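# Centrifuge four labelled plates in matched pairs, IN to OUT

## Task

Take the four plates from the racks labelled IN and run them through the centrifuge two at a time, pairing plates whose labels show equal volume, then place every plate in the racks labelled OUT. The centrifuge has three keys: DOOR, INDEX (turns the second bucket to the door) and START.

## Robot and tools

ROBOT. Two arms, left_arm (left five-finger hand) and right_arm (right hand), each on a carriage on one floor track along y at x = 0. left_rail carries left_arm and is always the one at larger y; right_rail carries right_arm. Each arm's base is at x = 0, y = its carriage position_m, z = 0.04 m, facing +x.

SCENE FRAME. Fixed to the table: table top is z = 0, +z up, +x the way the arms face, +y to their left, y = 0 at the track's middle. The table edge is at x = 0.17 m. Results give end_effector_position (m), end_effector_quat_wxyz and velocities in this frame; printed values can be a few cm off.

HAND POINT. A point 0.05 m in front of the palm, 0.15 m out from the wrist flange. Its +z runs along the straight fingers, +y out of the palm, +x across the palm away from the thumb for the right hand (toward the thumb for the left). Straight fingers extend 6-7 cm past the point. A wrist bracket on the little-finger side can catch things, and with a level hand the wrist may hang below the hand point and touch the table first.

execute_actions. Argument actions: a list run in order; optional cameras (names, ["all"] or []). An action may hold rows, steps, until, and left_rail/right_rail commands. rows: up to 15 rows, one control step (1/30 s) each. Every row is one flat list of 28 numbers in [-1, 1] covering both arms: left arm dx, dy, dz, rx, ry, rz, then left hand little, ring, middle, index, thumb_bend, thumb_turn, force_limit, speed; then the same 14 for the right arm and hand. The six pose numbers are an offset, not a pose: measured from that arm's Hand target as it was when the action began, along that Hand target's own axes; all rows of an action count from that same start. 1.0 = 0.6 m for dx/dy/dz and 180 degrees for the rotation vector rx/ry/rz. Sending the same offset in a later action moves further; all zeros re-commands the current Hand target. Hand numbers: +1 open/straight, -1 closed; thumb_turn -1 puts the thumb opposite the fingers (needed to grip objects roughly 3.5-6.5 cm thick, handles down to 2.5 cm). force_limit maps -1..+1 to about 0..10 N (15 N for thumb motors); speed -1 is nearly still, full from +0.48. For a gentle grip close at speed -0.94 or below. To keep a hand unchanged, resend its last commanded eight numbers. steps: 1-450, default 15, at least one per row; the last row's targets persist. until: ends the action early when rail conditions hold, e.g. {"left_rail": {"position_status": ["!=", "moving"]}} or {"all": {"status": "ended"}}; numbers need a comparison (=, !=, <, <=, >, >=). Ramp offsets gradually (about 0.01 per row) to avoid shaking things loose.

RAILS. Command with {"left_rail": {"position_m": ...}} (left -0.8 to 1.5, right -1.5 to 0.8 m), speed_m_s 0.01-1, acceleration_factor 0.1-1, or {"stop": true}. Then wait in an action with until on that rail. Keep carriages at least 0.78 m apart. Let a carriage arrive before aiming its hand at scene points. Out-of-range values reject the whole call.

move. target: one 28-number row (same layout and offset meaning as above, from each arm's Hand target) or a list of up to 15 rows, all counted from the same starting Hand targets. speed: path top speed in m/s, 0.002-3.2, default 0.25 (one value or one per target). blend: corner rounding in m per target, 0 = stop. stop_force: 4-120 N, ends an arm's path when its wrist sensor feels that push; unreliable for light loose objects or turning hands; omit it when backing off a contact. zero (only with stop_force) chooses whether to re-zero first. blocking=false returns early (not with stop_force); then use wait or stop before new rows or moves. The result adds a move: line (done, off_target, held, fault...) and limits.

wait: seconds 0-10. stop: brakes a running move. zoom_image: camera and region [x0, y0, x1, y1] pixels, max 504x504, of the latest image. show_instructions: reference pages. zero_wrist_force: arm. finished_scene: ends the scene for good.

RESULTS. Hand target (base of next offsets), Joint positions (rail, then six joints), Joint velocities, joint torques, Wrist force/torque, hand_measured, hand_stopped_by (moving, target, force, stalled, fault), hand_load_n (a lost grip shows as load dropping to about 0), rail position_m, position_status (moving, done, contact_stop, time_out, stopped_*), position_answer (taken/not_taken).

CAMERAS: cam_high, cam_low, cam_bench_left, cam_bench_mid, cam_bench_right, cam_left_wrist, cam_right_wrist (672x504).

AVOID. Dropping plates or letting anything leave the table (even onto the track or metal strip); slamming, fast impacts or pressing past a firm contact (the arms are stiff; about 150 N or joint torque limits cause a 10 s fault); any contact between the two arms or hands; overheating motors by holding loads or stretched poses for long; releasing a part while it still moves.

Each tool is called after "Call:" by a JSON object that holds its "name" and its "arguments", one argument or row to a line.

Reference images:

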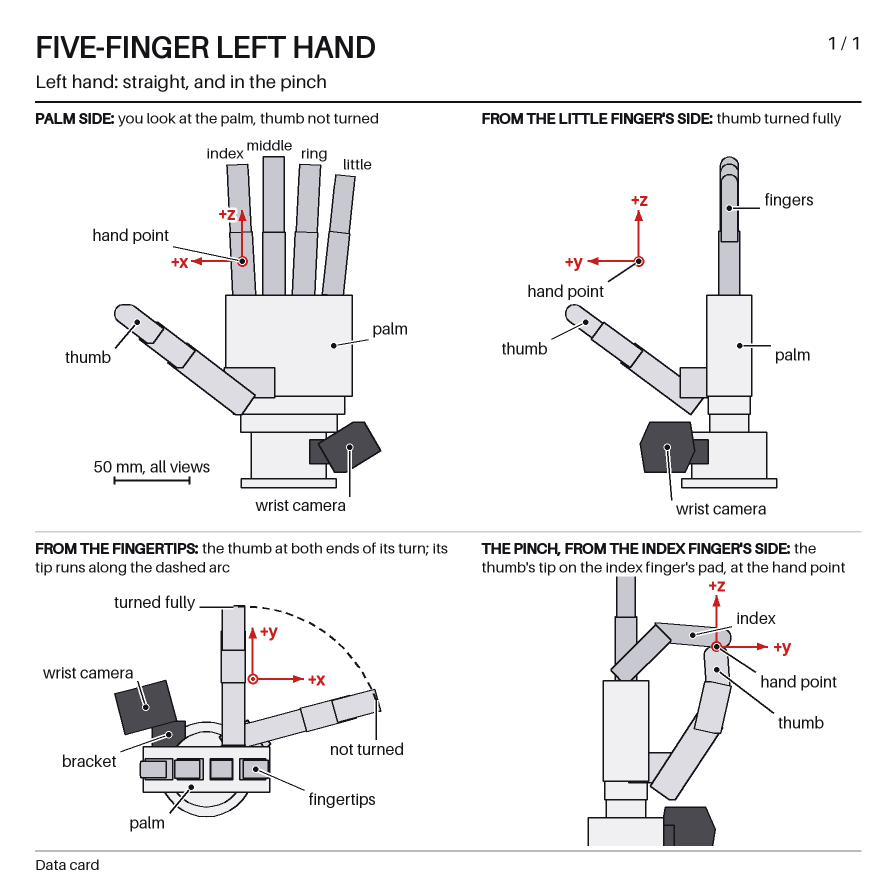

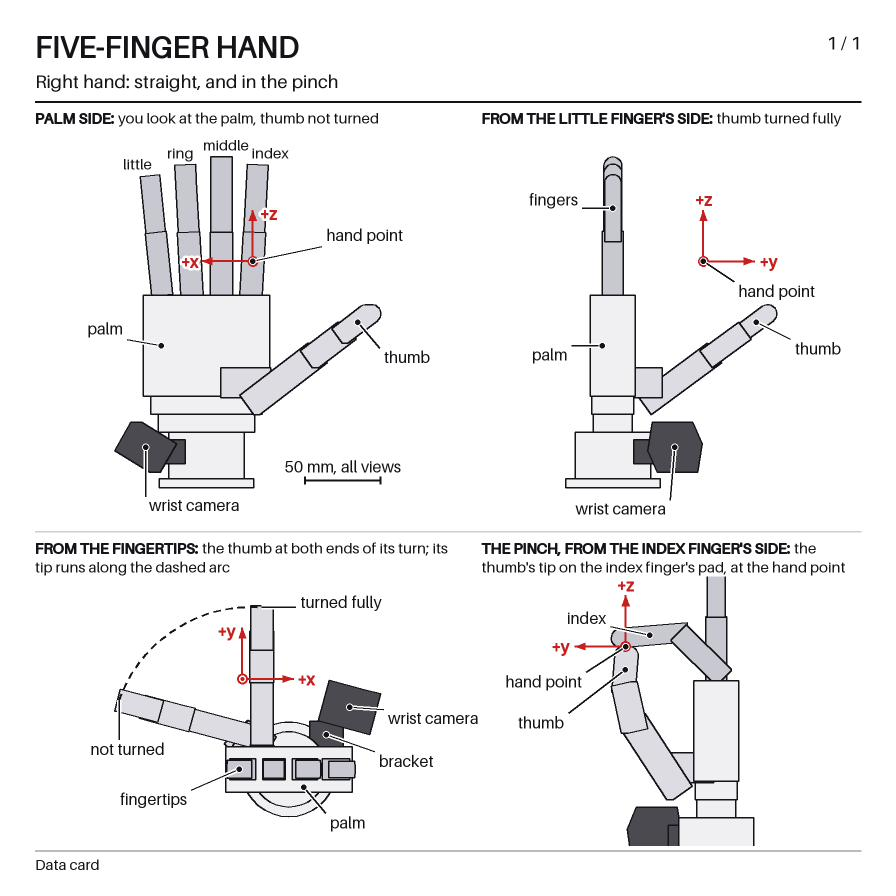

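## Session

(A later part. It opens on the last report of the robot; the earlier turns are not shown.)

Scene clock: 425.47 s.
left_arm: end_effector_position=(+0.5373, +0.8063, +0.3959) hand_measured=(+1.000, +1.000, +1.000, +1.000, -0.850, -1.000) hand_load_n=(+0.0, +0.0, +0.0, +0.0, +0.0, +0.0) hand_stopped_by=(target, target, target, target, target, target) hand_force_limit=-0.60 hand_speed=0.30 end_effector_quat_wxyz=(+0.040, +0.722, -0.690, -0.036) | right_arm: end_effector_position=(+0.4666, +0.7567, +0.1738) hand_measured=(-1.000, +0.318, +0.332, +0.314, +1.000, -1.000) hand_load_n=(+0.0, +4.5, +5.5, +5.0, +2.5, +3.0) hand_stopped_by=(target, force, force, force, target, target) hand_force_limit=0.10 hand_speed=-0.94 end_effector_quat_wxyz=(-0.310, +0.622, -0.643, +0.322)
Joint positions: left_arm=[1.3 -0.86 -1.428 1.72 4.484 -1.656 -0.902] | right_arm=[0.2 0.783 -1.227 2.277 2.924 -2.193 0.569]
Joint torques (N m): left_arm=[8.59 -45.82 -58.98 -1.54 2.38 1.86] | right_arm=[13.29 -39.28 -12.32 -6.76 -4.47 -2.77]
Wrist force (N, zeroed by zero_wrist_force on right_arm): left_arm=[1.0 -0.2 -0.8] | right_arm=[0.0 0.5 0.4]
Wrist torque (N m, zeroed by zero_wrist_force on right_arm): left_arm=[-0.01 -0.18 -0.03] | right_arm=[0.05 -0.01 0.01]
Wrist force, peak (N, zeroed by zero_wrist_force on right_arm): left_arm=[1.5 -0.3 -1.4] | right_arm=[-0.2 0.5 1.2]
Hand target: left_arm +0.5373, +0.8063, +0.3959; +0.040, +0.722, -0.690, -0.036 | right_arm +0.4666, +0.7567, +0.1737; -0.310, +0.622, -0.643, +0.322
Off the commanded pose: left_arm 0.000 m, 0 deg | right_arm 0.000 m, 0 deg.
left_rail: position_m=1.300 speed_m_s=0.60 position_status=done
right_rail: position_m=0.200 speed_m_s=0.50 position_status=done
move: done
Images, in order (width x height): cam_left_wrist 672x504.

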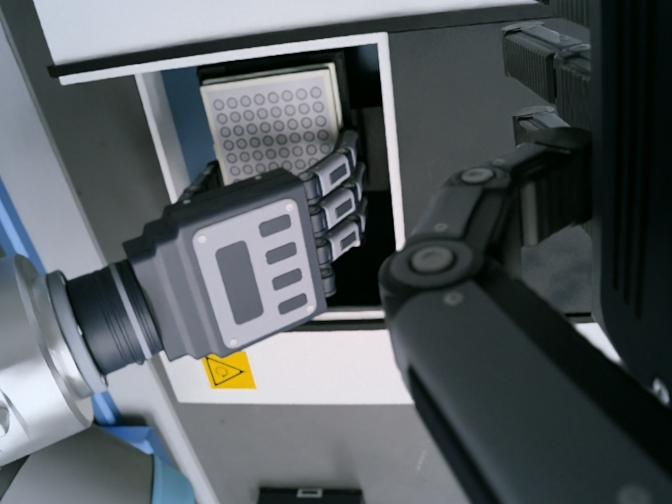

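Call:
{"name": "move", "arguments": {
  "target": [0,0,0,0,0,0,1,1,1,1,-0.85,-1,-0.6,0.3,0.0001,0.0020,-0.0027,0,0,0,-1,0.1,0.1,0.1,1,-1,0.1,-0.94],
  "speed": 0.03
}}

Call:
{"name": "move", "arguments": {
  "target": [0,0,0,0,0,0,1,1,1,1,-0.85,-1,-0.6,0.3,-0.00008,0.032,0.024,0,0,0,-1,0.1,0.1,0.1,1,-1,0.1,-0.94],
  "speed": 0.01,
  "stop_force": 5,
  "cameras": ["cam_left_wrist"]
}}

Scene clock: 429.70 s.
left_arm: end_effector_position=(+0.5373, +0.8063, +0.3959) hand_measured=(+1.000, +1.000, +1.000, +1.000, -0.850, -1.000) hand_load_n=(+0.0, +0.0, +0.0, +0.0, +0.0, +0.0) hand_stopped_by=(target, target, target, target, target, target) hand_force_limit=-0.60 hand_speed=0.30 end_effector_quat_wxyz=(+0.040, +0.722, -0.690, -0.036) | right_arm: end_effector_position=(+0.4646, +0.7568, +0.1737) hand_measured=(-1.000, +0.318, +0.332, +0.314, +1.000, -1.000) hand_load_n=(+0.0, +4.0, +5.5, +5.5, +2.5, +3.0) hand_stopped_by=(target, force, force, force, target, target) hand_force_limit=0.10 hand_speed=-0.94 end_effector_quat_wxyz=(-0.310, +0.622, -0.643, +0.322)
Joint positions: left_arm=[1.3 -0.86 -1.428 1.72 4.484 -1.656 -0.902] | right_arm=[0.2 0.785 -1.228 2.279 2.924 -2.195 0.571]
Joint torques (N m): left_arm=[8.31 -42.02 -59.39 -1.83 2.56 2.1] | right_arm=[11.07 -61.63 -11.98 -0.84 -4.51 2.49]
Wrist force (N, zeroed by zero_wrist_force on right_arm): left_arm=[1.4 -0.3 -1.0] | right_arm=[-0.2 -0.1 0.3]
Wrist torque (N m, zeroed by zero_wrist_force on right_arm): left_arm=[-0.02 -0.24 0.00] | right_arm=[-0.04 0.03 -0.28]
Wrist force, peak (N, zeroed by zero_wrist_force on right_arm): left_arm=[1.5 -0.3 -1.3] | right_arm=[-0.2 0.4 0.7]
Hand target: left_arm +0.5373, +0.8063, +0.3959; +0.040, +0.722, -0.690, -0.036 | right_arm +0.4646, +0.7568, +0.1737; -0.310, +0.622, -0.643, +0.322
Off the commanded pose: left_arm 0.000 m, 0 deg | right_arm 0.000 m, 0 deg.
left_rail: position_m=1.300 speed_m_s=0.60 position_status=done
right_rail: position_m=0.200 speed_m_s=0.50 position_status=done
move: done

Scene clock: 431.60 s.
left_arm: end_effector_position=(+0.5373, +0.8063, +0.3959) hand_measured=(+1.000, +1.000, +1.000, +1.000, -0.850, -1.000) hand_load_n=(+0.0, +0.0, +0.0, +0.0, +0.0, +0.0) hand_stopped_by=(target, target, target, target, target, target) hand_force_limit=-0.60 hand_speed=0.30 end_effector_quat_wxyz=(+0.040, +0.722, -0.690, -0.036) | right_arm: end_effector_position=(+0.4646, +0.7568, +0.1684) hand_measured=(-1.000, +0.318, +0.332, +0.314, +1.000, -1.000) hand_load_n=(+0.0, +3.5, +5.0, +5.5, +2.5, +3.5) hand_stopped_by=(target, force, force, force, target, target) hand_force_limit=0.10 hand_speed=-0.94 end_effector_quat_wxyz=(-0.310, +0.622, -0.643, +0.322)
Joint positions: left_arm=[1.3 -0.86 -1.428 1.72 4.484 -1.656 -0.902] | right_arm=[0.2 0.785 -1.218 2.28 2.913 -2.195 0.571]
Joint torques (N m): left_arm=[8.56 -42.93 -58.43 -1.58 2.4 1.84] | right_arm=[6.36 -63.39 -31.5 -1.16 2.36 1.85]
Wrist force (N, zeroed by zero_wrist_force on right_arm): left_arm=[1.2 -0.4 -0.8] | right_arm=[1.2 0.2 0.1]
Wrist torque (N m, zeroed by zero_wrist_force on right_arm): left_arm=[-0.04 -0.20 -0.01] | right_arm=[-0.01 0.22 -0.27]
Wrist force, peak (N, zeroed by zero_wrist_force on right_arm): left_arm=[1.4 -0.6 -1.1] | right_arm=[1.4 -4.0 -5.9]
Hand target: left_arm +0.5373, +0.8063, +0.3959; +0.040, +0.722, -0.690, -0.036 | right_arm +0.4646, +0.7568, +0.1684; -0.310, +0.622, -0.643, +0.322 (not the last commanded pose)
Off the commanded pose: left_arm 0.000 m, 0 deg | right_arm 0.019 m, 0 deg.
left_rail: position_m=1.300 speed_m_s=0.60 position_status=done
right_rail: position_m=0.200 speed_m_s=0.50 position_status=done
move: contact (right_arm)
Images, in order (width x height): cam_left_wrist 672x504.

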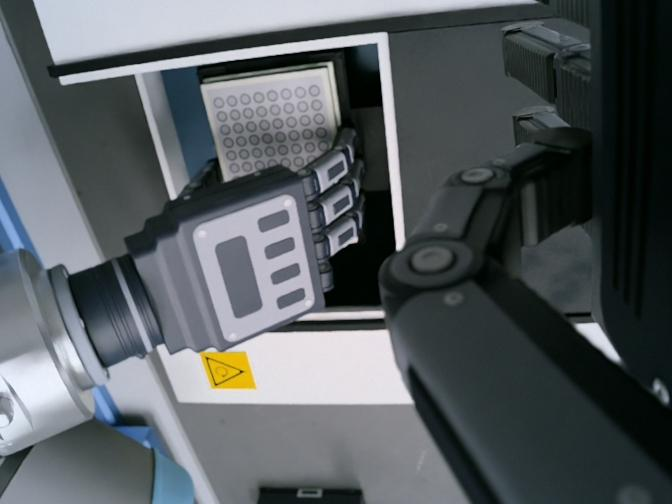

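Call:
{"name": "move", "arguments": {
  "target": [
    [0,0,0,0,0,0,1,1,1,1,-0.85,-1,-0.6,0.3,0.00001,-0.0067,-0.005,0,0,0,-1,0.1,0.1,0.1,1,-1,0.1,-0.94],
    [0,0,0,0,0,0,1,1,1,1,-0.85,-1,-0.6,0.3,0.0003,-0.0007,-0.0130,0,0,0,-1,0.1,0.1,0.1,1,-1,0.1,-0.94]
  ],
  "speed": 0.05
}}

Call:
{"name": "zero_wrist_force", "arguments": {
  "arm": "right_arm"
}}

Call:
{"name": "move", "arguments": {
  "target": [0,0,0,0,0,0,1,1,1,1,-0.85,-1,-0.6,0.3,-0.00008,0.032,0.024,0,0,0,-1,0.1,0.1,0.1,1,-1,0.1,-0.94],
  "speed": 0.01,
  "stop_force": 5,
  "cameras": ["cam_left_wrist"]
}}

Scene clock: 434.70 s.
left_arm: end_effector_position=(+0.5373, +0.8063, +0.3959) hand_measured=(+1.000, +1.000, +1.000, +1.000, -0.850, -1.000) hand_load_n=(+0.0, +0.0, +0.0, +0.0, +0.0, +0.0) hand_stopped_by=(target, target, target, target, target, target) hand_force_limit=-0.60 hand_speed=0.30 end_effector_quat_wxyz=(+0.040, +0.722, -0.690, -0.036) | right_arm: end_effector_position=(+0.4588, +0.7568, +0.1734) hand_measured=(-1.000, +0.318, +0.332, +0.314, +1.000, -1.000) hand_load_n=(+0.0, +4.0, +5.5, +5.0, +2.0, +2.5) hand_stopped_by=(target, force, force, force, target, target) hand_force_limit=0.10 hand_speed=-0.94 end_effector_quat_wxyz=(-0.310, +0.622, -0.643, +0.322)
Joint positions: left_arm=[1.3 -0.86 -1.428 1.72 4.484 -1.656 -0.902] | right_arm=[0.2 0.792 -1.232 2.285 2.926 -2.2 0.577]
Joint torques (N m): left_arm=[8.66 -43.69 -59.24 -1.71 2 1.91] | right_arm=[12.02 -63.24 -11.84 -1.12 -4.25 1.81]
Wrist force (N, zeroed by zero_wrist_force on right_arm): left_arm=[1.3 -0.2 -0.9] | right_arm=[0.1 -0.2 0.2]
Wrist torque (N m, zeroed by zero_wrist_force on right_arm): left_arm=[0.00 -0.22 -0.01] | right_arm=[-0.03 -0.01 -0.28]
Wrist force, peak (N, zeroed by zero_wrist_force on right_arm): left_arm=[1.3 -0.5 -1.4] | right_arm=[2.0 0.1 0.1]
Hand target: left_arm +0.5373, +0.8063, +0.3959; +0.040, +0.722, -0.690, -0.036 | right_arm +0.4586, +0.7568, +0.1734; -0.310, +0.622, -0.643, +0.322
Off the commanded pose: left_arm 0.000 m, 0 deg | right_arm 0.000 m, 0 deg.
left_rail: position_m=1.300 speed_m_s=0.60 position_status=done
right_rail: position_m=0.200 speed_m_s=0.50 position_status=done
move: done

Wrist force sensor zeroed.

Scene clock: 436.47 s.
left_arm: end_effector_position=(+0.5373, +0.8063, +0.3959) hand_measured=(+1.000, +1.000, +1.000, +1.000, -0.850, -1.000) hand_load_n=(+0.0, +0.0, +0.0, +0.0, +0.0, +0.0) hand_stopped_by=(target, target, target, target, target, target) hand_force_limit=-0.60 hand_speed=0.30 end_effector_quat_wxyz=(+0.040, +0.722, -0.690, -0.036) | right_arm: end_effector_position=(+0.4586, +0.7568, +0.1691) hand_measured=(-1.000, +0.318, +0.332, +0.314, +1.000, -1.000) hand_load_n=(+0.0, +4.0, +5.0, +5.0, +2.0, +2.5) hand_stopped_by=(target, force, force, force, target, target) hand_force_limit=0.10 hand_speed=-0.94 end_effector_quat_wxyz=(-0.310, +0.622, -0.643, +0.322)
Joint positions: left_arm=[1.3 -0.86 -1.428 1.72 4.484 -1.656 -0.902] | right_arm=[0.2 0.793 -1.223 2.286 2.917 -2.2 0.578]
Joint torques (N m): left_arm=[8 -44.59 -58.25 -1.89 2.22 1.9] | right_arm=[4.91 -58.67 -28.9 0.11 -2.74 1.65]
Wrist force (N, zeroed by zero_wrist_force on right_arm): left_arm=[1.2 -0.6 -1.2] | right_arm=[-0.2 -4.4 -3.4]
Wrist torque (N m, zeroed by zero_wrist_force on right_arm): left_arm=[-0.04 -0.22 -0.01] | right_arm=[-0.26 0.01 0.02]
Wrist force, peak (N, zeroed by zero_wrist_force on right_arm): left_arm=[1.7 -0.6 -1.2] | right_arm=[0.2 -5.8 -5.3]
Hand target: left_arm +0.5373, +0.8063, +0.3959; +0.040, +0.722, -0.690, -0.036 | right_arm +0.4586, +0.7568, +0.1691; -0.310, +0.622, -0.643, +0.322 (not the last commanded pose)
Off the commanded pose: left_arm 0.000 m, 0 deg | right_arm 0.020 m, 0 deg.
left_rail: position_m=1.300 speed_m_s=0.60 position_status=done
right_rail: position_m=0.200 speed_m_s=0.50 position_status=done
move: contact (right_arm)
Images, in order (width x height): cam_left_wrist 672x504.

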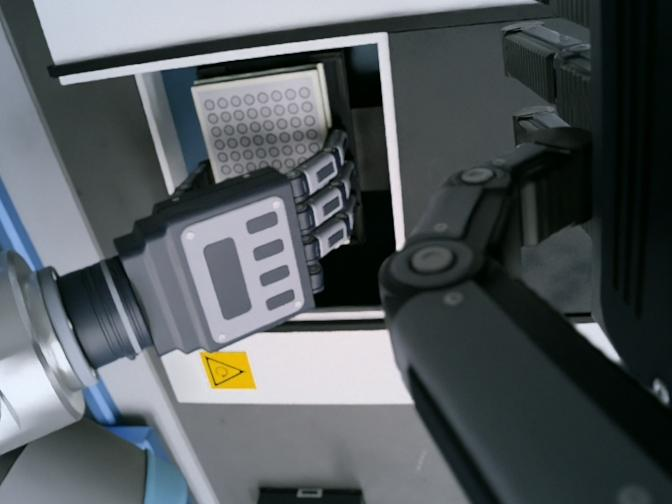

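Call:
{"name": "move", "arguments": {
  "target": [
    [0,0,0,0,0,0,1,1,1,1,-0.85,-1,-0.6,0.3,0.00001,-0.0060,-0.0045,0,0,0,-1,0.1,0.1,0.1,1,-1,0.1,-0.94],
    [0,0,0,0,0,0,1,1,1,1,-0.85,-1,-0.6,0.3,0.00354,-0.01147,0.0028,0,0,0,-1,0.1,0.1,0.1,1,-1,0.1,-0.94]
  ],
  "speed": 0.05
}}

Call:
{"name": "zero_wrist_force", "arguments": {
  "arm": "right_arm"
}}

Call:
{"name": "move", "arguments": {
  "target": [0,0,0,0,0,0,1,1,1,1,-0.85,-1,-0.6,0.3,-0.00008,0.032,0.024,0,0,0,-1,0.1,0.1,0.1,1,-1,0.1,-0.94],
  "speed": 0.01,
  "stop_force": 5,
  "cameras": ["cam_left_wrist"]
}}

Scene clock: 438.57 s.
left_arm: end_effector_position=(+0.5373, +0.8063, +0.3959) hand_measured=(+1.000, +1.000, +1.000, +1.000, -0.850, -1.000) hand_load_n=(+0.0, +0.0, +0.0, +0.0, +0.0, +0.0) hand_stopped_by=(target, target, target, target, target, target) hand_force_limit=-0.60 hand_speed=0.30 end_effector_quat_wxyz=(+0.040, +0.722, -0.690, -0.036) | right_arm: end_effector_position=(+0.4638, +0.7546, +0.1736) hand_measured=(-1.000, +0.318, +0.332, +0.314, +1.000, -1.000) hand_load_n=(+0.0, +4.0, +5.5, +5.5, +2.5, +2.5) hand_stopped_by=(target, force, force, force, target, target) hand_force_limit=0.10 hand_speed=-0.94 end_effector_quat_wxyz=(-0.310, +0.622, -0.643, +0.322)
Joint positions: left_arm=[1.3 -0.86 -1.428 1.72 4.484 -1.656 -0.902] | right_arm=[0.2 0.783 -1.23 2.283 2.921 -2.194 0.569]
Joint torques (N m): left_arm=[8.2 -43.37 -58.41 -1.64 2.41 2.06] | right_arm=[-16.1 -38.65 -32.99 -6.59 2.97 -2.98]
Wrist force (N, zeroed by zero_wrist_force on right_arm): left_arm=[1.2 -0.2 -0.9] | right_arm=[-0.2 0.1 0.2]
Wrist torque (N m, zeroed by zero_wrist_force on right_arm): left_arm=[-0.02 -0.20 -0.02] | right_arm=[0.00 0.02 0.26]
Wrist force, peak (N, zeroed by zero_wrist_force on right_arm): left_arm=[1.6 -0.6 -1.1] | right_arm=[-0.2 -4.7 -3.9]
Hand target: left_arm +0.5373, +0.8063, +0.3959; +0.040, +0.722, -0.690, -0.036 | right_arm +0.4640, +0.7545, +0.1736; -0.310, +0.622, -0.643, +0.322
Off the commanded pose: left_arm 0.000 m, 0 deg | right_arm 0.000 m, 0 deg.
left_rail: position_m=1.300 speed_m_s=0.60 position_status=done
right_rail: position_m=0.200 speed_m_s=0.50 position_status=done
move: done

Wrist force sensor zeroed.

Scene clock: 440.53 s.
left_arm: end_effector_position=(+0.5373, +0.8063, +0.3959) hand_measured=(+1.000, +1.000, +1.000, +1.000, -0.850, -1.000) hand_load_n=(+0.0, +0.0, +0.0, +0.0, +0.0, +0.0) hand_stopped_by=(target, target, target, target, target, target) hand_force_limit=-0.60 hand_speed=0.30 end_effector_quat_wxyz=(+0.040, +0.722, -0.690, -0.036) | right_arm: end_effector_position=(+0.4640, +0.7545, +0.1676) hand_measured=(-1.000, +0.318, +0.332, +0.314, +1.000, -1.000) hand_load_n=(+0.0, +5.0, +6.0, +6.0, +2.0, +3.5) hand_stopped_by=(target, force, force, force, target, target) hand_force_limit=0.10 hand_speed=-0.94 end_effector_quat_wxyz=(-0.310, +0.622, -0.643, +0.322)
Joint positions: left_arm=[1.3 -0.86 -1.428 1.72 4.484 -1.656 -0.902] | right_arm=[0.2 0.783 -1.219 2.285 2.908 -2.194 0.569]
Joint torques (N m): left_arm=[6.15 -44.41 -58.97 -1.87 2.24 1.76] | right_arm=[-9.2 -61.79 -28.51 -0.34 2.4 -2.8]
Wrist force (N, zeroed by zero_wrist_force on right_arm): left_arm=[1.2 -0.8 -0.9] | right_arm=[-0.7 -3.1 2.4]
Wrist torque (N m, zeroed by zero_wrist_force on right_arm): left_arm=[-0.09 -0.20 -0.01] | right_arm=[0.15 0.12 -0.14]
Wrist force, peak (N, zeroed by zero_wrist_force on right_arm): left_arm=[1.7 -0.6 -0.9] | right_arm=[-1.1 -6.8 -0.6]
Hand target: left_arm +0.5373, +0.8063, +0.3959; +0.040, +0.722, -0.690, -0.036 | right_arm +0.4640, +0.7545, +0.1676; -0.310, +0.622, -0.643, +0.322 (not the last commanded pose)
Off the commanded pose: left_arm 0.000 m, 0 deg | right_arm 0.018 m, 0 deg.
left_rail: position_m=1.300 speed_m_s=0.60 position_status=done
right_rail: position_m=0.200 speed_m_s=0.50 position_status=done
move: contact (right_arm)
Images, in order (width x height): cam_left_wrist 672x504.

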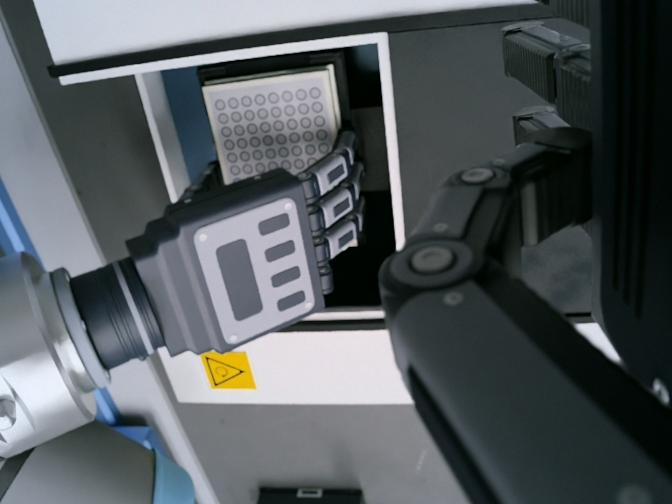

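Call:
{"name": "move", "arguments": {
  "target": [0,0,0,0,0,0,1,1,1,1,-0.85,-1,-0.6,0.3,-0.00006,-0.0023,0.00033,0,0,0,-1,0.1,0.1,0.1,1,-1,0.1,-0.94],
  "speed": 0.05
}}

Call:
{"name": "zero_wrist_force", "arguments": {
  "arm": "right_arm"
}}

Call:
{"name": "move", "arguments": {
  "target": [0,0,0,0,0,0,1,1,1,1,-0.85,-1,-0.6,0.3,-0.00008,0.032,0.024,0,0,0,-1,0.1,0.1,0.1,1,-1,0.1,-0.94],
  "speed": 0.01,
  "stop_force": 5,
  "cameras": ["cam_left_wrist"]
}}

Scene clock: 441.63 s.
left_arm: end_effector_position=(+0.5373, +0.8063, +0.3959) hand_measured=(+1.000, +1.000, +1.000, +1.000, -0.850, -1.000) hand_load_n=(+0.0, +0.0, +0.0, +0.0, +0.0, +0.0) hand_stopped_by=(target, target, target, target, target, target) hand_force_limit=-0.60 hand_speed=0.30 end_effector_quat_wxyz=(+0.040, +0.722, -0.690, -0.036) | right_arm: end_effector_position=(+0.4650, +0.7545, +0.1685) hand_measured=(-1.000, +0.318, +0.332, +0.314, +1.000, -1.000) hand_load_n=(+0.0, +4.5, +5.0, +5.0, +2.5, +2.5) hand_stopped_by=(target, force, force, force, target, target) hand_force_limit=0.10 hand_speed=-0.94 end_effector_quat_wxyz=(-0.310, +0.622, -0.643, +0.322)
Joint positions: left_arm=[1.3 -0.86 -1.428 1.72 4.484 -1.656 -0.902] | right_arm=[0.2 0.782 -1.22 2.284 2.91 -2.193 0.568]
Joint torques (N m): left_arm=[6.24 -43.4 -58.7 -1.99 2.32 2.09] | right_arm=[-17.69 -62.16 -32.31 -1.08 2.43 -2.92]
Wrist force (N, zeroed by zero_wrist_force on right_arm): left_arm=[1.1 -0.6 -1.1] | right_arm=[0.1 0.1 -0.3]
Wrist torque (N m, zeroed by zero_wrist_force on right_arm): left_arm=[-0.06 -0.20 -0.01] | right_arm=[0.04 -0.02 0.01]
Wrist force, peak (N, zeroed by zero_wrist_force on right_arm): left_arm=[1.5 -0.6 -1.1] | right_arm=[-0.8 -3.7 2.5]
Hand target: left_arm +0.5373, +0.8063, +0.3959; +0.040, +0.722, -0.690, -0.036 | right_arm +0.4650, +0.7545, +0.1685; -0.310, +0.622, -0.643, +0.322
Off the commanded pose: left_arm 0.000 m, 0 deg | right_arm 0.000 m, 0 deg.
left_rail: position_m=1.300 speed_m_s=0.60 position_status=done
right_rail: position_m=0.200 speed_m_s=0.50 position_status=done
move: done

Wrist force sensor zeroed.

Scene clock: 443.13 s.
left_arm: end_effector_position=(+0.5373, +0.8063, +0.3959) hand_measured=(+1.000, +1.000, +1.000, +1.000, -0.850, -1.000) hand_load_n=(+0.0, +0.0, -0.5, +0.0, +0.0, +0.0) hand_stopped_by=(target, target, target, target, target, target) hand_force_limit=-0.60 hand_speed=0.30 end_effector_quat_wxyz=(+0.040, +0.722, -0.690, -0.036) | right_arm: end_effector_position=(+0.4651, +0.7546, +0.1674) hand_measured=(-1.000, +0.318, +0.332, +0.314, +1.000, -1.000) hand_load_n=(+0.0, +5.0, +5.0, +4.0, +2.0, +2.5) hand_stopped_by=(target, force, force, force, target, target) hand_force_limit=0.10 hand_speed=-0.94 end_effector_quat_wxyz=(-0.310, +0.622, -0.643, +0.322)
Joint positions: left_arm=[1.3 -0.86 -1.428 1.72 4.484 -1.656 -0.902] | right_arm=[0.2 0.782 -1.217 2.284 2.907 -2.193 0.568]
Joint torques (N m): left_arm=[7.32 -43.54 -58.92 -1.72 2.28 1.77] | right_arm=[-15.11 -58.27 -27.59 -0.25 2.61 -2.7]
Wrist force (N, zeroed by zero_wrist_force on right_arm): left_arm=[1.2 -0.6 -0.9] | right_arm=[-1.0 -3.1 -3.9]
Wrist torque (N m, zeroed by zero_wrist_force on right_arm): left_arm=[-0.07 -0.20 -0.01] | right_arm=[-0.01 0.13 -0.16]
Wrist force, peak (N, zeroed by zero_wrist_force on right_arm): left_arm=[1.6 -0.4 -1.0] | right_arm=[0.1 -6.3 -9.1]
Hand target: left_arm +0.5373, +0.8063, +0.3959; +0.040, +0.722, -0.690, -0.036 | right_arm +0.4651, +0.7546, +0.1674; -0.310, +0.622, -0.643, +0.322 (not the last commanded pose)
Off the commanded pose: left_arm 0.000 m, 0 deg | right_arm 0.023 m, 0 deg.
left_rail: position_m=1.300 speed_m_s=0.60 position_status=done
right_rail: position_m=0.200 speed_m_s=0.50 position_status=done
move: contact (right_arm)
Images, in order (width x height): cam_left_wrist 672x504.

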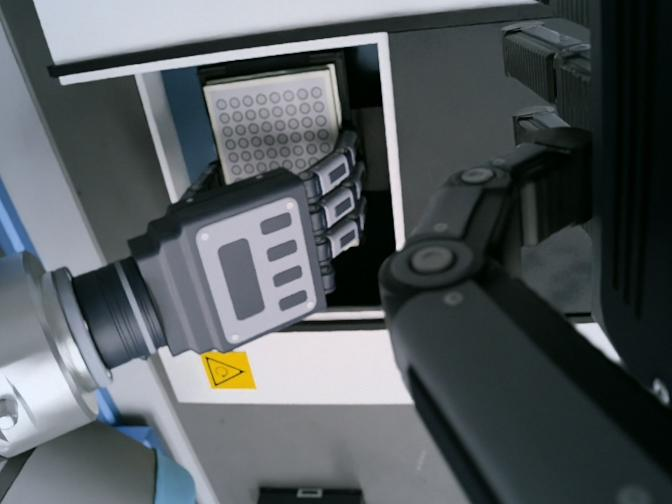

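Call:
{"name": "move", "arguments": {
  "target": [0,0,0,0,0,0,1,1,1,1,-0.85,-1,-0.6,0.3,-0.00164,-0.0009,-0.00158,0,0,0,-1,0.1,0.1,0.1,1,-1,0.1,-0.94],
  "speed": 0.05
}}

Call:
{"name": "zero_wrist_force", "arguments": {
  "arm": "right_arm"
}}

Call:
{"name": "move", "arguments": {
  "target": [0,0,0,0,0,0,1,1,1,1,-0.85,-1,-0.6,0.3,-0.00008,0.032,0.024,0,0,0,-1,0.1,0.1,0.1,1,-1,0.1,-0.94],
  "speed": 0.01,
  "stop_force": 5,
  "cameras": ["cam_left_wrist"]
}}

Scene clock: 444.37 s.
left_arm: end_effector_position=(+0.5373, +0.8063, +0.3959) hand_measured=(+1.000, +1.000, +1.000, +1.000, -0.850, -1.000) hand_load_n=(+0.0, +0.0, +0.0, -0.5, +0.0, +0.0) hand_stopped_by=(target, target, target, target, target, target) hand_force_limit=-0.60 hand_speed=0.30 end_effector_quat_wxyz=(+0.040, +0.722, -0.690, -0.036) | right_arm: end_effector_position=(+0.4647, +0.7556, +0.1683) hand_measured=(-1.000, +0.318, +0.332, +0.314, +1.000, -1.000) hand_load_n=(+0.0, +5.0, +5.0, +5.0, +2.5, +2.5) hand_stopped_by=(target, force, force, force, target, target) hand_force_limit=0.10 hand_speed=-0.94 end_effector_quat_wxyz=(-0.310, +0.622, -0.643, +0.322)
Joint positions: left_arm=[1.3 -0.86 -1.428 1.72 4.484 -1.656 -0.902] | right_arm=[0.2 0.783 -1.219 2.282 2.91 -2.194 0.569]
Joint torques (N m): left_arm=[7.17 -44.63 -58.19 -1.79 1.97 1.79] | right_arm=[12.16 -63.34 -31.63 -0.91 -4.37 2.25]
Wrist force (N, zeroed by zero_wrist_force on right_arm): left_arm=[1.3 -0.5 -0.7] | right_arm=[-0.1 -0.2 0.1]
Wrist torque (N m, zeroed by zero_wrist_force on right_arm): left_arm=[-0.06 -0.22 -0.01] | right_arm=[-0.04 0.01 -0.27]
Wrist force, peak (N, zeroed by zero_wrist_force on right_arm): left_arm=[1.5 -0.7 -1.1] | right_arm=[-0.8 -3.5 -4.3]
Hand target: left_arm +0.5373, +0.8063, +0.3959; +0.040, +0.722, -0.690, -0.036 | right_arm +0.4647, +0.7556, +0.1684; -0.310, +0.622, -0.643, +0.322
Off the commanded pose: left_arm 0.000 m, 0 deg | right_arm 0.000 m, 0 deg.
left_rail: position_m=1.300 speed_m_s=0.60 position_status=done
right_rail: position_m=0.200 speed_m_s=0.50 position_status=done
move: done

Wrist force sensor zeroed.

Scene clock: 445.87 s.
left_arm: end_effector_position=(+0.5373, +0.8063, +0.3959) hand_measured=(+1.000, +1.000, +1.000, +1.000, -0.850, -1.000) hand_load_n=(+0.0, +0.0, +0.0, +0.0, +0.0, +0.0) hand_stopped_by=(target, target, target, target, target, target) hand_force_limit=-0.60 hand_speed=0.30 end_effector_quat_wxyz=(+0.040, +0.722, -0.690, -0.036) | right_arm: end_effector_position=(+0.4648, +0.7557, +0.1671) hand_measured=(-1.000, +0.318, +0.332, +0.314, +1.000, -1.000) hand_load_n=(+0.0, +4.5, +5.0, +5.0, +2.5, +3.5) hand_stopped_by=(target, force, force, force, target, target) hand_force_limit=0.10 hand_speed=-0.94 end_effector_quat_wxyz=(-0.310, +0.622, -0.643, +0.322)
Joint positions: left_arm=[1.3 -0.86 -1.428 1.72 4.484 -1.656 -0.902] | right_arm=[0.2 0.784 -1.216 2.282 2.907 -2.194 0.569]
Joint torques (N m): left_arm=[8.73 -45.33 -58.58 -1.81 2.35 1.79] | right_arm=[0.83 -61.62 -28.95 -0.09 -0.56 0.63]
Wrist force (N, zeroed by zero_wrist_force on right_arm): left_arm=[1.1 -0.4 -0.8] | right_arm=[-1.5 -2.3 -3.1]
Wrist torque (N m, zeroed by zero_wrist_force on right_arm): left_arm=[-0.05 -0.20 -0.02] | right_arm=[0.09 0.14 -0.06]
Wrist force, peak (N, zeroed by zero_wrist_force on right_arm): left_arm=[1.9 -0.1 -1.3] | right_arm=[-0.2 -6.1 -7.8]
Hand target: left_arm +0.5373, +0.8063, +0.3959; +0.040, +0.722, -0.690, -0.036 | right_arm +0.4648, +0.7557, +0.1671; -0.311, +0.622, -0.643, +0.322 (not the last commanded pose)
Off the commanded pose: left_arm 0.000 m, 0 deg | right_arm 0.023 m, 0 deg.
left_rail: position_m=1.300 speed_m_s=0.60 position_status=done
right_rail: position_m=0.200 speed_m_s=0.50 position_status=done
move: contact (right_arm)
Images, in order (width x height): cam_left_wrist 672x504.

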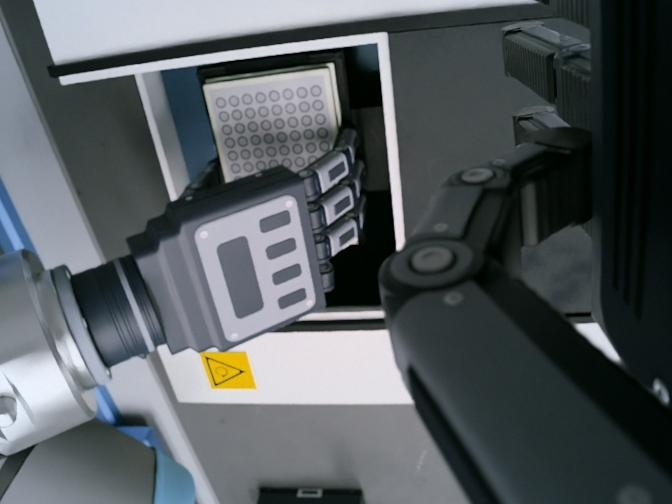

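Call:
{"name": "move", "arguments": {
  "target": [0,0,0,0,0,0,1,1,1,1,-0.85,-1,-0.6,0.3,-0.00067,-0.00132,-0.00102,0,-0.00222,-0.00167,-1,0.1,0.1,0.1,1,-1,0.1,-0.94],
  "speed": 0.05
}}

Call:
{"name": "zero_wrist_force", "arguments": {
  "arm": "right_arm"
}}

Call:
{"name": "move", "arguments": {
  "target": [0,0,0,0,0,0,1,1,1,1,-0.85,-1,-0.6,0.3,-0.00008,0.032,0.024,0,0,0,-1,0.1,0.1,0.1,1,-1,0.1,-0.94],
  "speed": 0.01,
  "stop_force": 5
}}

Scene clock: 447.53 s.
left_arm: end_effector_position=(+0.5373, +0.8063, +0.3959) hand_measured=(+1.000, +1.000, +1.000, +1.000, -0.850, -1.000) hand_load_n=(+0.0, +0.0, +0.0, +0.0, -0.5, -0.5) hand_stopped_by=(target, target, target, target, target, target) hand_force_limit=-0.60 hand_speed=0.30 end_effector_quat_wxyz=(+0.040, +0.722, -0.690, -0.036) | right_arm: end_effector_position=(+0.4648, +0.7561, +0.1681) hand_measured=(-1.000, +0.318, +0.332, +0.314, +1.000, -1.000) hand_load_n=(+0.0, +4.5, +4.5, +5.0, +2.5, +2.5) hand_stopped_by=(target, force, force, force, target, target) hand_force_limit=0.10 hand_speed=-0.94 end_effector_quat_wxyz=(-0.312, +0.624, -0.641, +0.320)
Joint positions: left_arm=[1.3 -0.86 -1.428 1.72 4.484 -1.656 -0.902] | right_arm=[0.2 0.782 -1.218 2.283 2.903 -2.187 0.56]
Joint torques (N m): left_arm=[7.51 -43.3 -58.3 -1.76 2.25 1.89] | right_arm=[-17.79 -61.08 -12.57 -6.51 2.74 -2.8]
Wrist force (N, zeroed by zero_wrist_force on right_arm): left_arm=[1.1 -0.5 -0.8] | right_arm=[0.1 0.4 -0.5]
Wrist torque (N m, zeroed by zero_wrist_force on right_arm): left_arm=[-0.07 -0.18 -0.02] | right_arm=[0.06 0.05 0.28]
Wrist force, peak (N, zeroed by zero_wrist_force on right_arm): left_arm=[1.5 -0.6 -1.3] | right_arm=[-1.4 -2.7 -3.3]
Hand target: left_arm +0.5373, +0.8063, +0.3959; +0.040, +0.722, -0.690, -0.036 | right_arm +0.4648, +0.7561, +0.1681; -0.312, +0.624, -0.640, +0.320
Off the commanded pose: left_arm 0.000 m, 0 deg | right_arm 0.000 m, 0 deg.
left_rail: position_m=1.300 speed_m_s=0.60 position_status=done
right_rail: position_m=0.200 speed_m_s=0.50 position_status=done
move: done

Wrist force sensor zeroed.

Scene clock: 449.07 s.
left_arm: end_effector_position=(+0.5373, +0.8063, +0.3959) hand_measured=(+1.000, +1.000, +1.000, +1.000, -0.850, -1.000) hand_load_n=(+0.0, +0.0, +0.0, +0.0, +0.0, +0.0) hand_stopped_by=(target, target, target, target, target, target) hand_force_limit=-0.60 hand_speed=0.30 end_effector_quat_wxyz=(+0.040, +0.722, -0.690, -0.036) | right_arm: end_effector_position=(+0.4648, +0.7562, +0.1672) hand_measured=(-1.000, +0.318, +0.332, +0.314, +1.000, -1.000) hand_load_n=(+0.0, +4.5, +4.5, +4.5, +3.0, +3.5) hand_stopped_by=(target, force, force, force, target, target) hand_force_limit=0.10 hand_speed=-0.94 end_effector_quat_wxyz=(-0.312, +0.624, -0.640, +0.320)
Joint positions: left_arm=[1.3 -0.86 -1.428 1.72 4.484 -1.656 -0.902] | right_arm=[0.2 0.782 -1.216 2.283 2.9 -2.187 0.56]
Joint torques (N m): left_arm=[6.23 -44.51 -59 -1.82 2.23 1.76] | right_arm=[-16.07 -59.8 -28.55 -0.58 1.85 -2.89]
Wrist force (N, zeroed by zero_wrist_force on right_arm): left_arm=[1.3 -0.3 -0.9] | right_arm=[-0.4 -2.0 -3.7]
Wrist torque (N m, zeroed by zero_wrist_force on right_arm): left_arm=[-0.02 -0.22 -0.02] | right_arm=[-0.02 0.12 -0.08]
Wrist force, peak (N, zeroed by zero_wrist_force on right_arm): left_arm=[1.6 -0.6 -1.0] | right_arm=[0.2 -5.8 -8.9]
Hand target: left_arm +0.5373, +0.8063, +0.3959; +0.040, +0.722, -0.690, -0.036 | right_arm +0.4648, +0.7562, +0.1672; -0.312, +0.624, -0.640, +0.320 (not the last commanded pose)
Off the commanded pose: left_arm 0.000 m, 0 deg | right_arm 0.023 m, 0 deg.
left_rail: position_m=1.300 speed_m_s=0.60 position_status=done
right_rail: position_m=0.200 speed_m_s=0.50 position_status=done
move: contact (right_arm)

Call:
{"name": "move", "arguments": {
  "target": [0,0,0,0,0,0,1,1,1,1,-0.85,-1,-0.6,0.3,-0.00015,-0.00103,-0.0014,0,0.00111,0.00083,-1,0.1,0.1,0.1,1,-1,0.1,-0.94],
  "speed": 0.05
}}

Call:
{"name": "zero_wrist_force", "arguments": {
  "arm": "right_arm"
}}

Call:
{"name": "move", "arguments": {
  "target": [0,0,0,0,0,0,1,1,1,1,-0.85,-1,-0.6,0.3,-0.00008,0.032,0.024,0,0,0,-1,0.1,0.1,0.1,1,-1,0.1,-0.94],
  "speed": 0.01,
  "stop_force": 5
}}

Scene clock: 452.07 s.
left_arm: end_effector_position=(+0.5373, +0.8063, +0.3959) hand_measured=(+1.000, +1.000, +1.000, +1.000, -0.850, -1.000) hand_load_n=(+0.0, +0.0, +0.0, +0.0, +0.0, +0.5) hand_stopped_by=(target, target, target, target, target, target) hand_force_limit=-0.60 hand_speed=0.30 end_effector_quat_wxyz=(+0.040, +0.722, -0.690, -0.036) | right_arm: end_effector_position=(+0.4646, +0.7562, +0.1682) hand_measured=(-1.000, +0.318, +0.332, +0.314, +1.000, -1.000) hand_load_n=(+0.0, +5.0, +5.0, +5.0, +2.0, +2.5) hand_stopped_by=(target, force, force, force, target, target) hand_force_limit=0.10 hand_speed=-0.94 end_effector_quat_wxyz=(-0.311, +0.623, -0.642, +0.321)
Joint positions: left_arm=[1.3 -0.86 -1.428 1.72 4.484 -1.656 -0.902] | right_arm=[0.2 0.783 -1.218 2.282 2.906 -2.191 0.565]
Joint torques (N m): left_arm=[7.99 -44 -58.85 -1.94 2.23 1.53] | right_arm=[10.84 -62.43 -31.46 -0.64 -4.52 2.44]
Wrist force (N, zeroed by zero_wrist_force on right_arm): left_arm=[1.3 -0.2 -1.0] | right_arm=[0.1 -0.7 1.1]
Wrist torque (N m, zeroed by zero_wrist_force on right_arm): left_arm=[0.01 -0.23 -0.02] | right_arm=[-0.05 -0.03 -0.28]
Wrist force, peak (N, zeroed by zero_wrist_force on right_arm): left_arm=[1.5 -0.8 -1.2] | right_arm=[-0.5 -2.3 -4.1]
Hand target: left_arm +0.5373, +0.8063, +0.3959; +0.040, +0.722, -0.690, -0.036 | right_arm +0.4645, +0.7563, +0.1682; -0.311, +0.623, -0.642, +0.321
Off the commanded pose: left_arm 0.000 m, 0 deg | right_arm 0.000 m, 0 deg.
left_rail: position_m=1.300 speed_m_s=0.60 position_status=done
right_rail: position_m=0.200 speed_m_s=0.50 position_status=done
move: done

Wrist force sensor zeroed.

Scene clock: 453.57 s.
left_arm: end_effector_position=(+0.5373, +0.8063, +0.3959) hand_measured=(+1.000, +1.000, +1.000, +1.000, -0.850, -1.000) hand_load_n=(+0.0, +0.0, +0.0, +0.0, +0.0, +0.0) hand_stopped_by=(target, target, target, target, target, target) hand_force_limit=-0.60 hand_speed=0.30 end_effector_quat_wxyz=(+0.040, +0.722, -0.690, -0.036) | right_arm: end_effector_position=(+0.4646, +0.7564, +0.1670) hand_measured=(-1.000, +0.318, +0.332, +0.314, +1.000, -1.000) hand_load_n=(+0.0, +4.5, +4.5, +5.0, +2.5, +3.0) hand_stopped_by=(target, force, force, force, target, target) hand_force_limit=0.10 hand_speed=-0.94 end_effector_quat_wxyz=(-0.311, +0.623, -0.642, +0.321)
Joint positions: left_arm=[1.3 -0.86 -1.428 1.72 4.484 -1.656 -0.902] | right_arm=[0.2 0.783 -1.215 2.283 2.904 -2.191 0.565]
Joint torques (N m): left_arm=[7.1 -43.92 -58.9 -1.94 2.06 1.59] | right_arm=[1.01 -59.71 -28.78 -0.08 0.31 0.78]
Wrist force (N, zeroed by zero_wrist_force on right_arm): left_arm=[1.5 -0.4 -0.9] | right_arm=[-0.7 -2.2 -4.6]
Wrist torque (N m, zeroed by zero_wrist_force on right_arm): left_arm=[-0.03 -0.26 0.00] | right_arm=[0.07 0.15 -0.08]
Wrist force, peak (N, zeroed by zero_wrist_force on right_arm): left_arm=[1.7 -0.1 -1.1] | right_arm=[0.5 -5.5 -9.6]
Hand target: left_arm +0.5373, +0.8063, +0.3959; +0.040, +0.722, -0.690, -0.036 | right_arm +0.4646, +0.7564, +0.1670; -0.311, +0.623, -0.642, +0.321 (not the last commanded pose)
Off the commanded pose: left_arm 0.000 m, 0 deg | right_arm 0.023 m, 0 deg.
left_rail: position_m=1.300 speed_m_s=0.60 position_status=done
right_rail: position_m=0.200 speed_m_s=0.50 position_status=done
move: contact (right_arm)

Call:
{"name": "move", "arguments": {
  "target": [0,0,0,0,0,0,1,1,1,1,-0.85,-1,-0.6,0.3,0.00001,-0.0007,-0.0018,0,0,0,-1,0.1,0.1,0.1,1,-1,0.1,-0.94],
  "speed": 0.05
}}

Call:
{"name": "zero_wrist_force", "arguments": {
  "arm": "right_arm"
}}

Call:
{"name": "move", "arguments": {
  "target": [0,0,0,0,0,0,1,1,1,1,-0.85,-1,-0.6,0.3,-0.00008,0.032,0.024,0,0,0,-1,0.1,0.1,0.1,1,-1,0.1,-0.94],
  "speed": 0.01,
  "stop_force": 5,
  "cameras": ["cam_left_wrist", "cam_right_wrist"]
}}

Scene clock: 454.80 s.
left_arm: end_effector_position=(+0.5373, +0.8063, +0.3959) hand_measured=(+1.000, +1.000, +1.000, +1.000, -0.850, -1.000) hand_load_n=(+0.0, +0.0, +0.0, +0.0, +0.0, +0.0) hand_stopped_by=(target, target, target, target, target, target) hand_force_limit=-0.60 hand_speed=0.30 end_effector_quat_wxyz=(+0.040, +0.722, -0.690, -0.036) | right_arm: end_effector_position=(+0.4641, +0.7564, +0.1680) hand_measured=(-1.000, +0.318, +0.332, +0.314, +1.000, -1.000) hand_load_n=(+0.0, +4.5, +5.0, +6.0, +2.0, +3.5) hand_stopped_by=(target, force, force, force, target, target) hand_force_limit=0.10 hand_speed=-0.94 end_effector_quat_wxyz=(-0.311, +0.623, -0.642, +0.321)
Joint positions: left_arm=[1.3 -0.86 -1.428 1.72 4.484 -1.656 -0.902] | right_arm=[0.2 0.784 -1.218 2.283 2.906 -2.192 0.566]
Joint torques (N m): left_arm=[6.71 -44.48 -58.57 -1.96 2.14 1.61] | right_arm=[15.37 -63.2 -10.59 -0.45 -3.85 2.46]
Wrist force (N, zeroed by zero_wrist_force on right_arm): left_arm=[1.1 -0.3 -0.8] | right_arm=[0.1 -0.9 2.2]
Wrist torque (N m, zeroed by zero_wrist_force on right_arm): left_arm=[-0.03 -0.19 -0.02] | right_arm=[0.11 0.14 0.00]
Wrist force, peak (N, zeroed by zero_wrist_force on right_arm): left_arm=[1.4 -0.3 -1.4] | right_arm=[-0.9 -2.4 -4.7]
Hand target: left_arm +0.5373, +0.8063, +0.3959; +0.040, +0.722, -0.690, -0.036 | right_arm +0.4640, +0.7564, +0.1680; -0.311, +0.623, -0.642, +0.321
Off the commanded pose: left_arm 0.000 m, 0 deg | right_arm 0.000 m, 0 deg.
left_rail: position_m=1.300 speed_m_s=0.60 position_status=done
right_rail: position_m=0.200 speed_m_s=0.50 position_status=done
move: done

Wrist force sensor zeroed.

Scene clock: 456.33 s.
left_arm: end_effector_position=(+0.5373, +0.8063, +0.3959) hand_measured=(+1.000, +1.000, +1.000, +1.000, -0.850, -1.000) hand_load_n=(+0.0, +0.0, +0.0, +0.0, -0.5, +0.0) hand_stopped_by=(target, target, target, target, target, target) hand_force_limit=-0.60 hand_speed=0.30 end_effector_quat_wxyz=(+0.040, +0.722, -0.690, -0.036) | right_arm: end_effector_position=(+0.4640, +0.7564, +0.1666) hand_measured=(-1.000, +0.318, +0.332, +0.314, +1.000, -1.000) hand_load_n=(+0.0, +4.0, +5.0, +6.5, +2.0, +4.5) hand_stopped_by=(target, force, force, force, target, target) hand_force_limit=0.10 hand_speed=-0.94 end_effector_quat_wxyz=(-0.311, +0.623, -0.642, +0.321)
Joint positions: left_arm=[1.3 -0.86 -1.428 1.72 4.484 -1.656 -0.902] | right_arm=[0.2 0.784 -1.215 2.283 2.903 -2.192 0.566]
Joint torques (N m): left_arm=[8.3 -45 -58.62 -1.87 1.8 1.62] | right_arm=[1.77 -60.8 -26.69 -0.09 -3.63 1.22]
Wrist force (N, zeroed by zero_wrist_force on right_arm): left_arm=[1.2 -0.3 -0.9] | right_arm=[-1.5 -2.4 -4.1]
Wrist torque (N m, zeroed by zero_wrist_force on right_arm): left_arm=[-0.02 -0.21 -0.02] | right_arm=[-0.12 -0.03 0.01]
Wrist force, peak (N, zeroed by zero_wrist_force on right_arm): left_arm=[1.4 -0.8 -1.1] | right_arm=[-0.3 -5.7 -9.8]
Hand target: left_arm +0.5373, +0.8063, +0.3959; +0.040, +0.722, -0.690, -0.036 | right_arm +0.4640, +0.7564, +0.1666; -0.311, +0.623, -0.642, +0.321 (not the last commanded pose)
Off the commanded pose: left_arm 0.000 m, 0 deg | right_arm 0.023 m, 0 deg.
left_rail: position_m=1.300 speed_m_s=0.60 position_status=done
right_rail: position_m=0.200 speed_m_s=0.50 position_status=done
move: contact (right_arm)
Images, in order (width x height): cam_left_wrist 672x504, cam_right_wrist 672x504.

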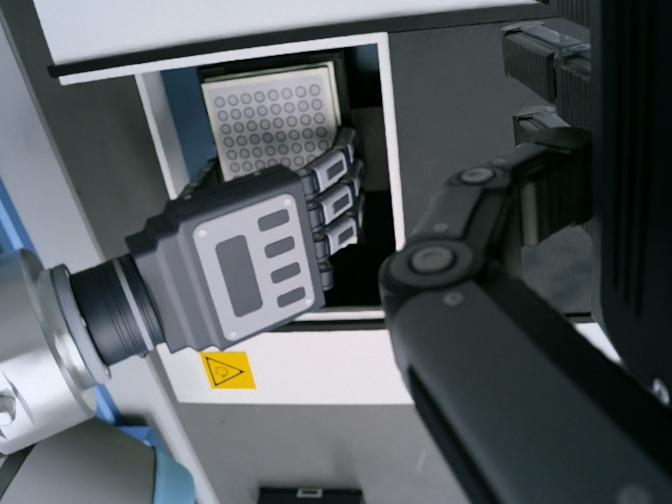

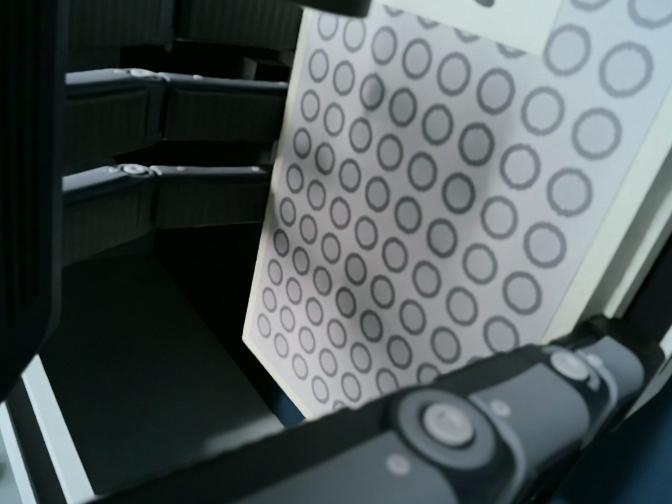

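Call:
{"name": "move", "arguments": {
  "target": [0,0,0,0,0,0,1,1,1,1,-0.85,-1,-0.6,0.3,-0.00008,0.024,0.018,0,0,0,-1,0.1,0.1,0.1,1,-1,0.1,-0.94],
  "speed": 0.006,
  "stop_force": 9,
  "cameras": ["cam_left_wrist", "cam_right_wrist"]
}}

Scene clock: 458.03 s.
left_arm: end_effector_position=(+0.5373, +0.8063, +0.3959) hand_measured=(+1.000, +1.000, +1.000, +1.000, -0.850, -1.000) hand_load_n=(+0.0, +0.0, +0.0, +0.0, +0.0, +0.0) hand_stopped_by=(target, target, target, target, target, target) hand_force_limit=-0.60 hand_speed=0.30 end_effector_quat_wxyz=(+0.040, +0.722, -0.690, -0.036) | right_arm: end_effector_position=(+0.4641, +0.7565, +0.1661) hand_measured=(-1.000, +0.318, +0.332, +0.314, +1.000, -1.000) hand_load_n=(+0.0, +3.5, +4.0, +5.5, +2.5, +4.0) hand_stopped_by=(target, force, force, force, target, target) hand_force_limit=0.10 hand_speed=-0.94 end_effector_quat_wxyz=(-0.312, +0.623, -0.642, +0.321)
Joint positions: left_arm=[1.3 -0.86 -1.428 1.72 4.484 -1.656 -0.902] | right_arm=[0.2 0.784 -1.214 2.283 2.901 -2.192 0.566]
Joint torques (N m): left_arm=[6.82 -45.39 -58.73 -1.75 2.25 1.68] | right_arm=[-4.93 -54.61 -22.06 1.2 -3.45 1.26]
Wrist force (N, zeroed by zero_wrist_force on right_arm): left_arm=[1.2 -0.5 -0.9] | right_arm=[-1.5 -6.5 -12.2]
Wrist torque (N m, zeroed by zero_wrist_force on right_arm): left_arm=[-0.06 -0.20 -0.02] | right_arm=[-0.33 0.14 -0.06]
Wrist force, peak (N, zeroed by zero_wrist_force on right_arm): left_arm=[1.7 -0.2 -1.3] | right_arm=[-0.8 -8.3 -15.2]
Hand target: left_arm +0.5373, +0.8063, +0.3959; +0.040, +0.722, -0.690, -0.036 | right_arm +0.4641, +0.7565, +0.1661; -0.312, +0.623, -0.642, +0.321 (not the last commanded pose)
Off the commanded pose: left_arm 0.000 m, 0 deg | right_arm 0.017 m, 0 deg.
left_rail: position_m=1.300 speed_m_s=0.60 position_status=done
right_rail: position_m=0.200 speed_m_s=0.50 position_status=done
move: contact (right_arm)
Images, in order (width x height): cam_left_wrist 672x504, cam_right_wrist 672x504.

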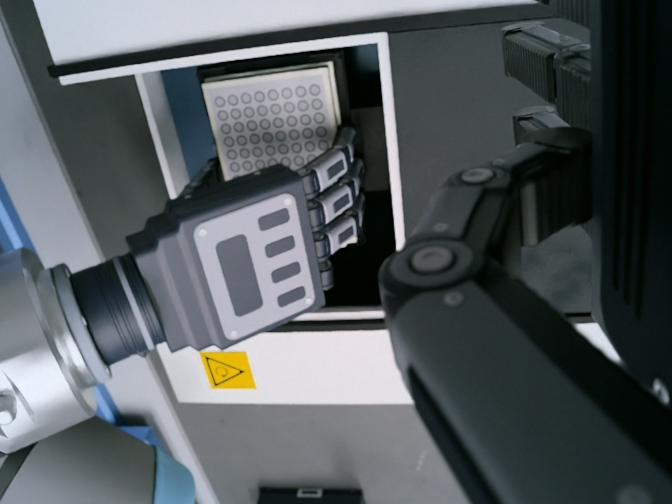

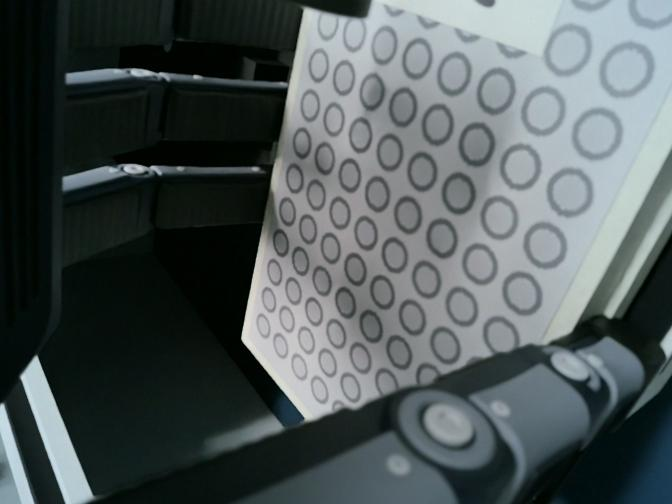

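Call:
{"name": "move", "arguments": {
  "target": [0,0,0,0,0,0,1,1,1,1,-0.85,-1,-0.6,0.3,0,-0.0005,-0.0004,0,0,0,-1,0.1,0.1,0.1,1,-1,0.1,-0.94],
  "speed": 0.02
}}

Call:
{"name": "execute_actions", "arguments": {
  "actions": [
    {"rows":[[0,0,0,0,0,0,1,1,1,1,-0.85,-1,-0.6,0.3,0,0,0,0,0,0,-1,0.42,0.42,0.42,1,-1,0.1,-0.8]],"steps":60}
  ],
  "cameras": ["cam_left_wrist", "cam_right_wrist"]
}}

Scene clock: 459.77 s.
left_arm: end_effector_position=(+0.5373, +0.8063, +0.3959) hand_measured=(+1.000, +1.000, +1.000, +1.000, -0.850, -1.000) hand_load_n=(+0.0, +0.0, +0.0, +0.0, +0.0, +0.0) hand_stopped_by=(target, target, target, target, target, target) hand_force_limit=-0.60 hand_speed=0.30 end_effector_quat_wxyz=(+0.040, +0.722, -0.690, -0.036) | right_arm: end_effector_position=(+0.4641, +0.7565, +0.1664) hand_measured=(-1.000, +0.318, +0.332, +0.314, +1.000, -1.000) hand_load_n=(+0.0, +3.5, +4.5, +6.0, +2.0, +4.5) hand_stopped_by=(target, force, force, force, target, target) hand_force_limit=0.10 hand_speed=-0.94 end_effector_quat_wxyz=(-0.312, +0.623, -0.642, +0.321)
Joint positions: left_arm=[1.3 -0.86 -1.428 1.72 4.484 -1.656 -0.902] | right_arm=[0.2 0.784 -1.215 2.283 2.902 -2.192 0.566]
Joint torques (N m): left_arm=[6.99 -45.51 -57.89 -1.86 2.04 1.94] | right_arm=[0.22 -60.18 -29.19 -0.06 -3.57 1.93]
Wrist force (N, zeroed by zero_wrist_force on right_arm): left_arm=[1.2 -0.5 -1.0] | right_arm=[-2.8 -2.0 -6.1]
Wrist torque (N m, zeroed by zero_wrist_force on right_arm): left_arm=[-0.05 -0.21 -0.01] | right_arm=[-0.17 0.04 -0.04]
Wrist force, peak (N, zeroed by zero_wrist_force on right_arm): left_arm=[1.4 -0.3 -1.2] | right_arm=[-1.6 -6.4 -12.2]
Hand target: left_arm +0.5373, +0.8063, +0.3959; +0.040, +0.722, -0.690, -0.036 | right_arm +0.4641, +0.7565, +0.1665; -0.312, +0.623, -0.642, +0.321
Off the commanded pose: left_arm 0.000 m, 0 deg | right_arm 0.000 m, 0 deg.
left_rail: position_m=1.300 speed_m_s=0.60 position_status=done
right_rail: position_m=0.200 speed_m_s=0.50 position_status=done
move: done

Scene clock: 461.97 s.
left_arm: end_effector_position=(+0.5373, +0.8063, +0.3959) hand_measured=(+1.000, +1.000, +1.000, +1.000, -0.850, -1.000) hand_load_n=(+0.0, +0.0, +0.0, +0.0, +0.0, +0.0) hand_stopped_by=(target, target, target, target, target, target) hand_force_limit=-0.60 hand_speed=0.30 end_effector_quat_wxyz=(+0.040, +0.722, -0.690, -0.036) | right_arm: end_effector_position=(+0.4641, +0.7565, +0.1665) hand_measured=(-1.000, +0.420, +0.420, +0.420, +1.000, -1.000) hand_load_n=(+0.0, +0.0, +0.0, +0.0, +0.5, +3.0) hand_stopped_by=(target, target, target, target, target, target) hand_force_limit=0.10 hand_speed=-0.80 end_effector_quat_wxyz=(-0.312, +0.623, -0.642, +0.321)
Joint positions: left_arm=[1.3 -0.86 -1.428 1.72 4.484 -1.656 -0.902] | right_arm=[0.2 0.784 -1.215 2.283 2.902 -2.192 0.566]
Joint torques (N m): left_arm=[7.28 -44.46 -57.97 -1.98 1.9 1.78] | right_arm=[9.37 -61.11 -29.87 -6.1 -3.85 2.08]
Wrist force (N, zeroed by zero_wrist_force on right_arm): left_arm=[1.2 -0.4 -0.9] | right_arm=[-2.3 1.3 -7.5]
Wrist torque (N m, zeroed by zero_wrist_force on right_arm): left_arm=[-0.04 -0.21 -0.02] | right_arm=[-0.29 -0.02 0.06]
Wrist force, peak (N, zeroed by zero_wrist_force on right_arm): left_arm=[1.6 -0.6 -1.1] | right_arm=[-2.4 -0.1 -8.6]
Hand target: left_arm +0.5373, +0.8063, +0.3959; +0.040, +0.722, -0.690, -0.036 | right_arm +0.4641, +0.7565, +0.1665; -0.312, +0.623, -0.642, +0.321
Off the commanded pose: left_arm 0.000 m, 0 deg | right_arm 0.000 m, 0 deg.
left_rail: position_m=1.300 speed_m_s=0.60 position_status=done
right_rail: position_m=0.200 speed_m_s=0.50 position_status=done
Images, in order (width x height): cam_left_wrist 672x504, cam_right_wrist 672x504.

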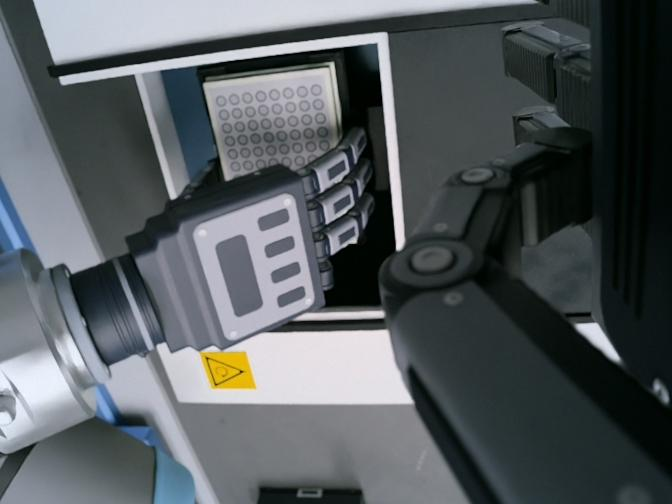

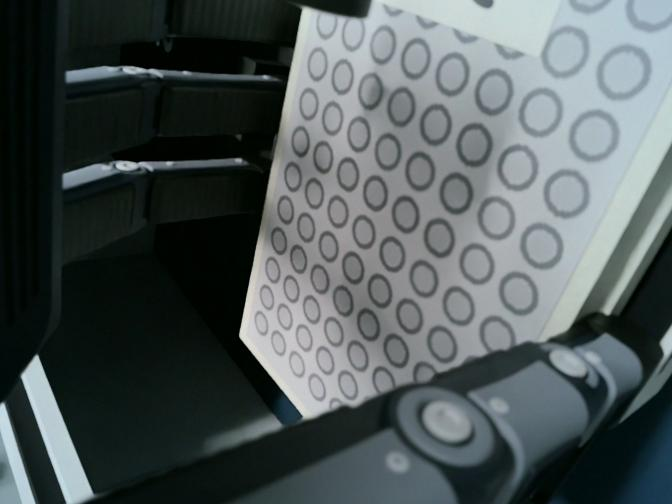

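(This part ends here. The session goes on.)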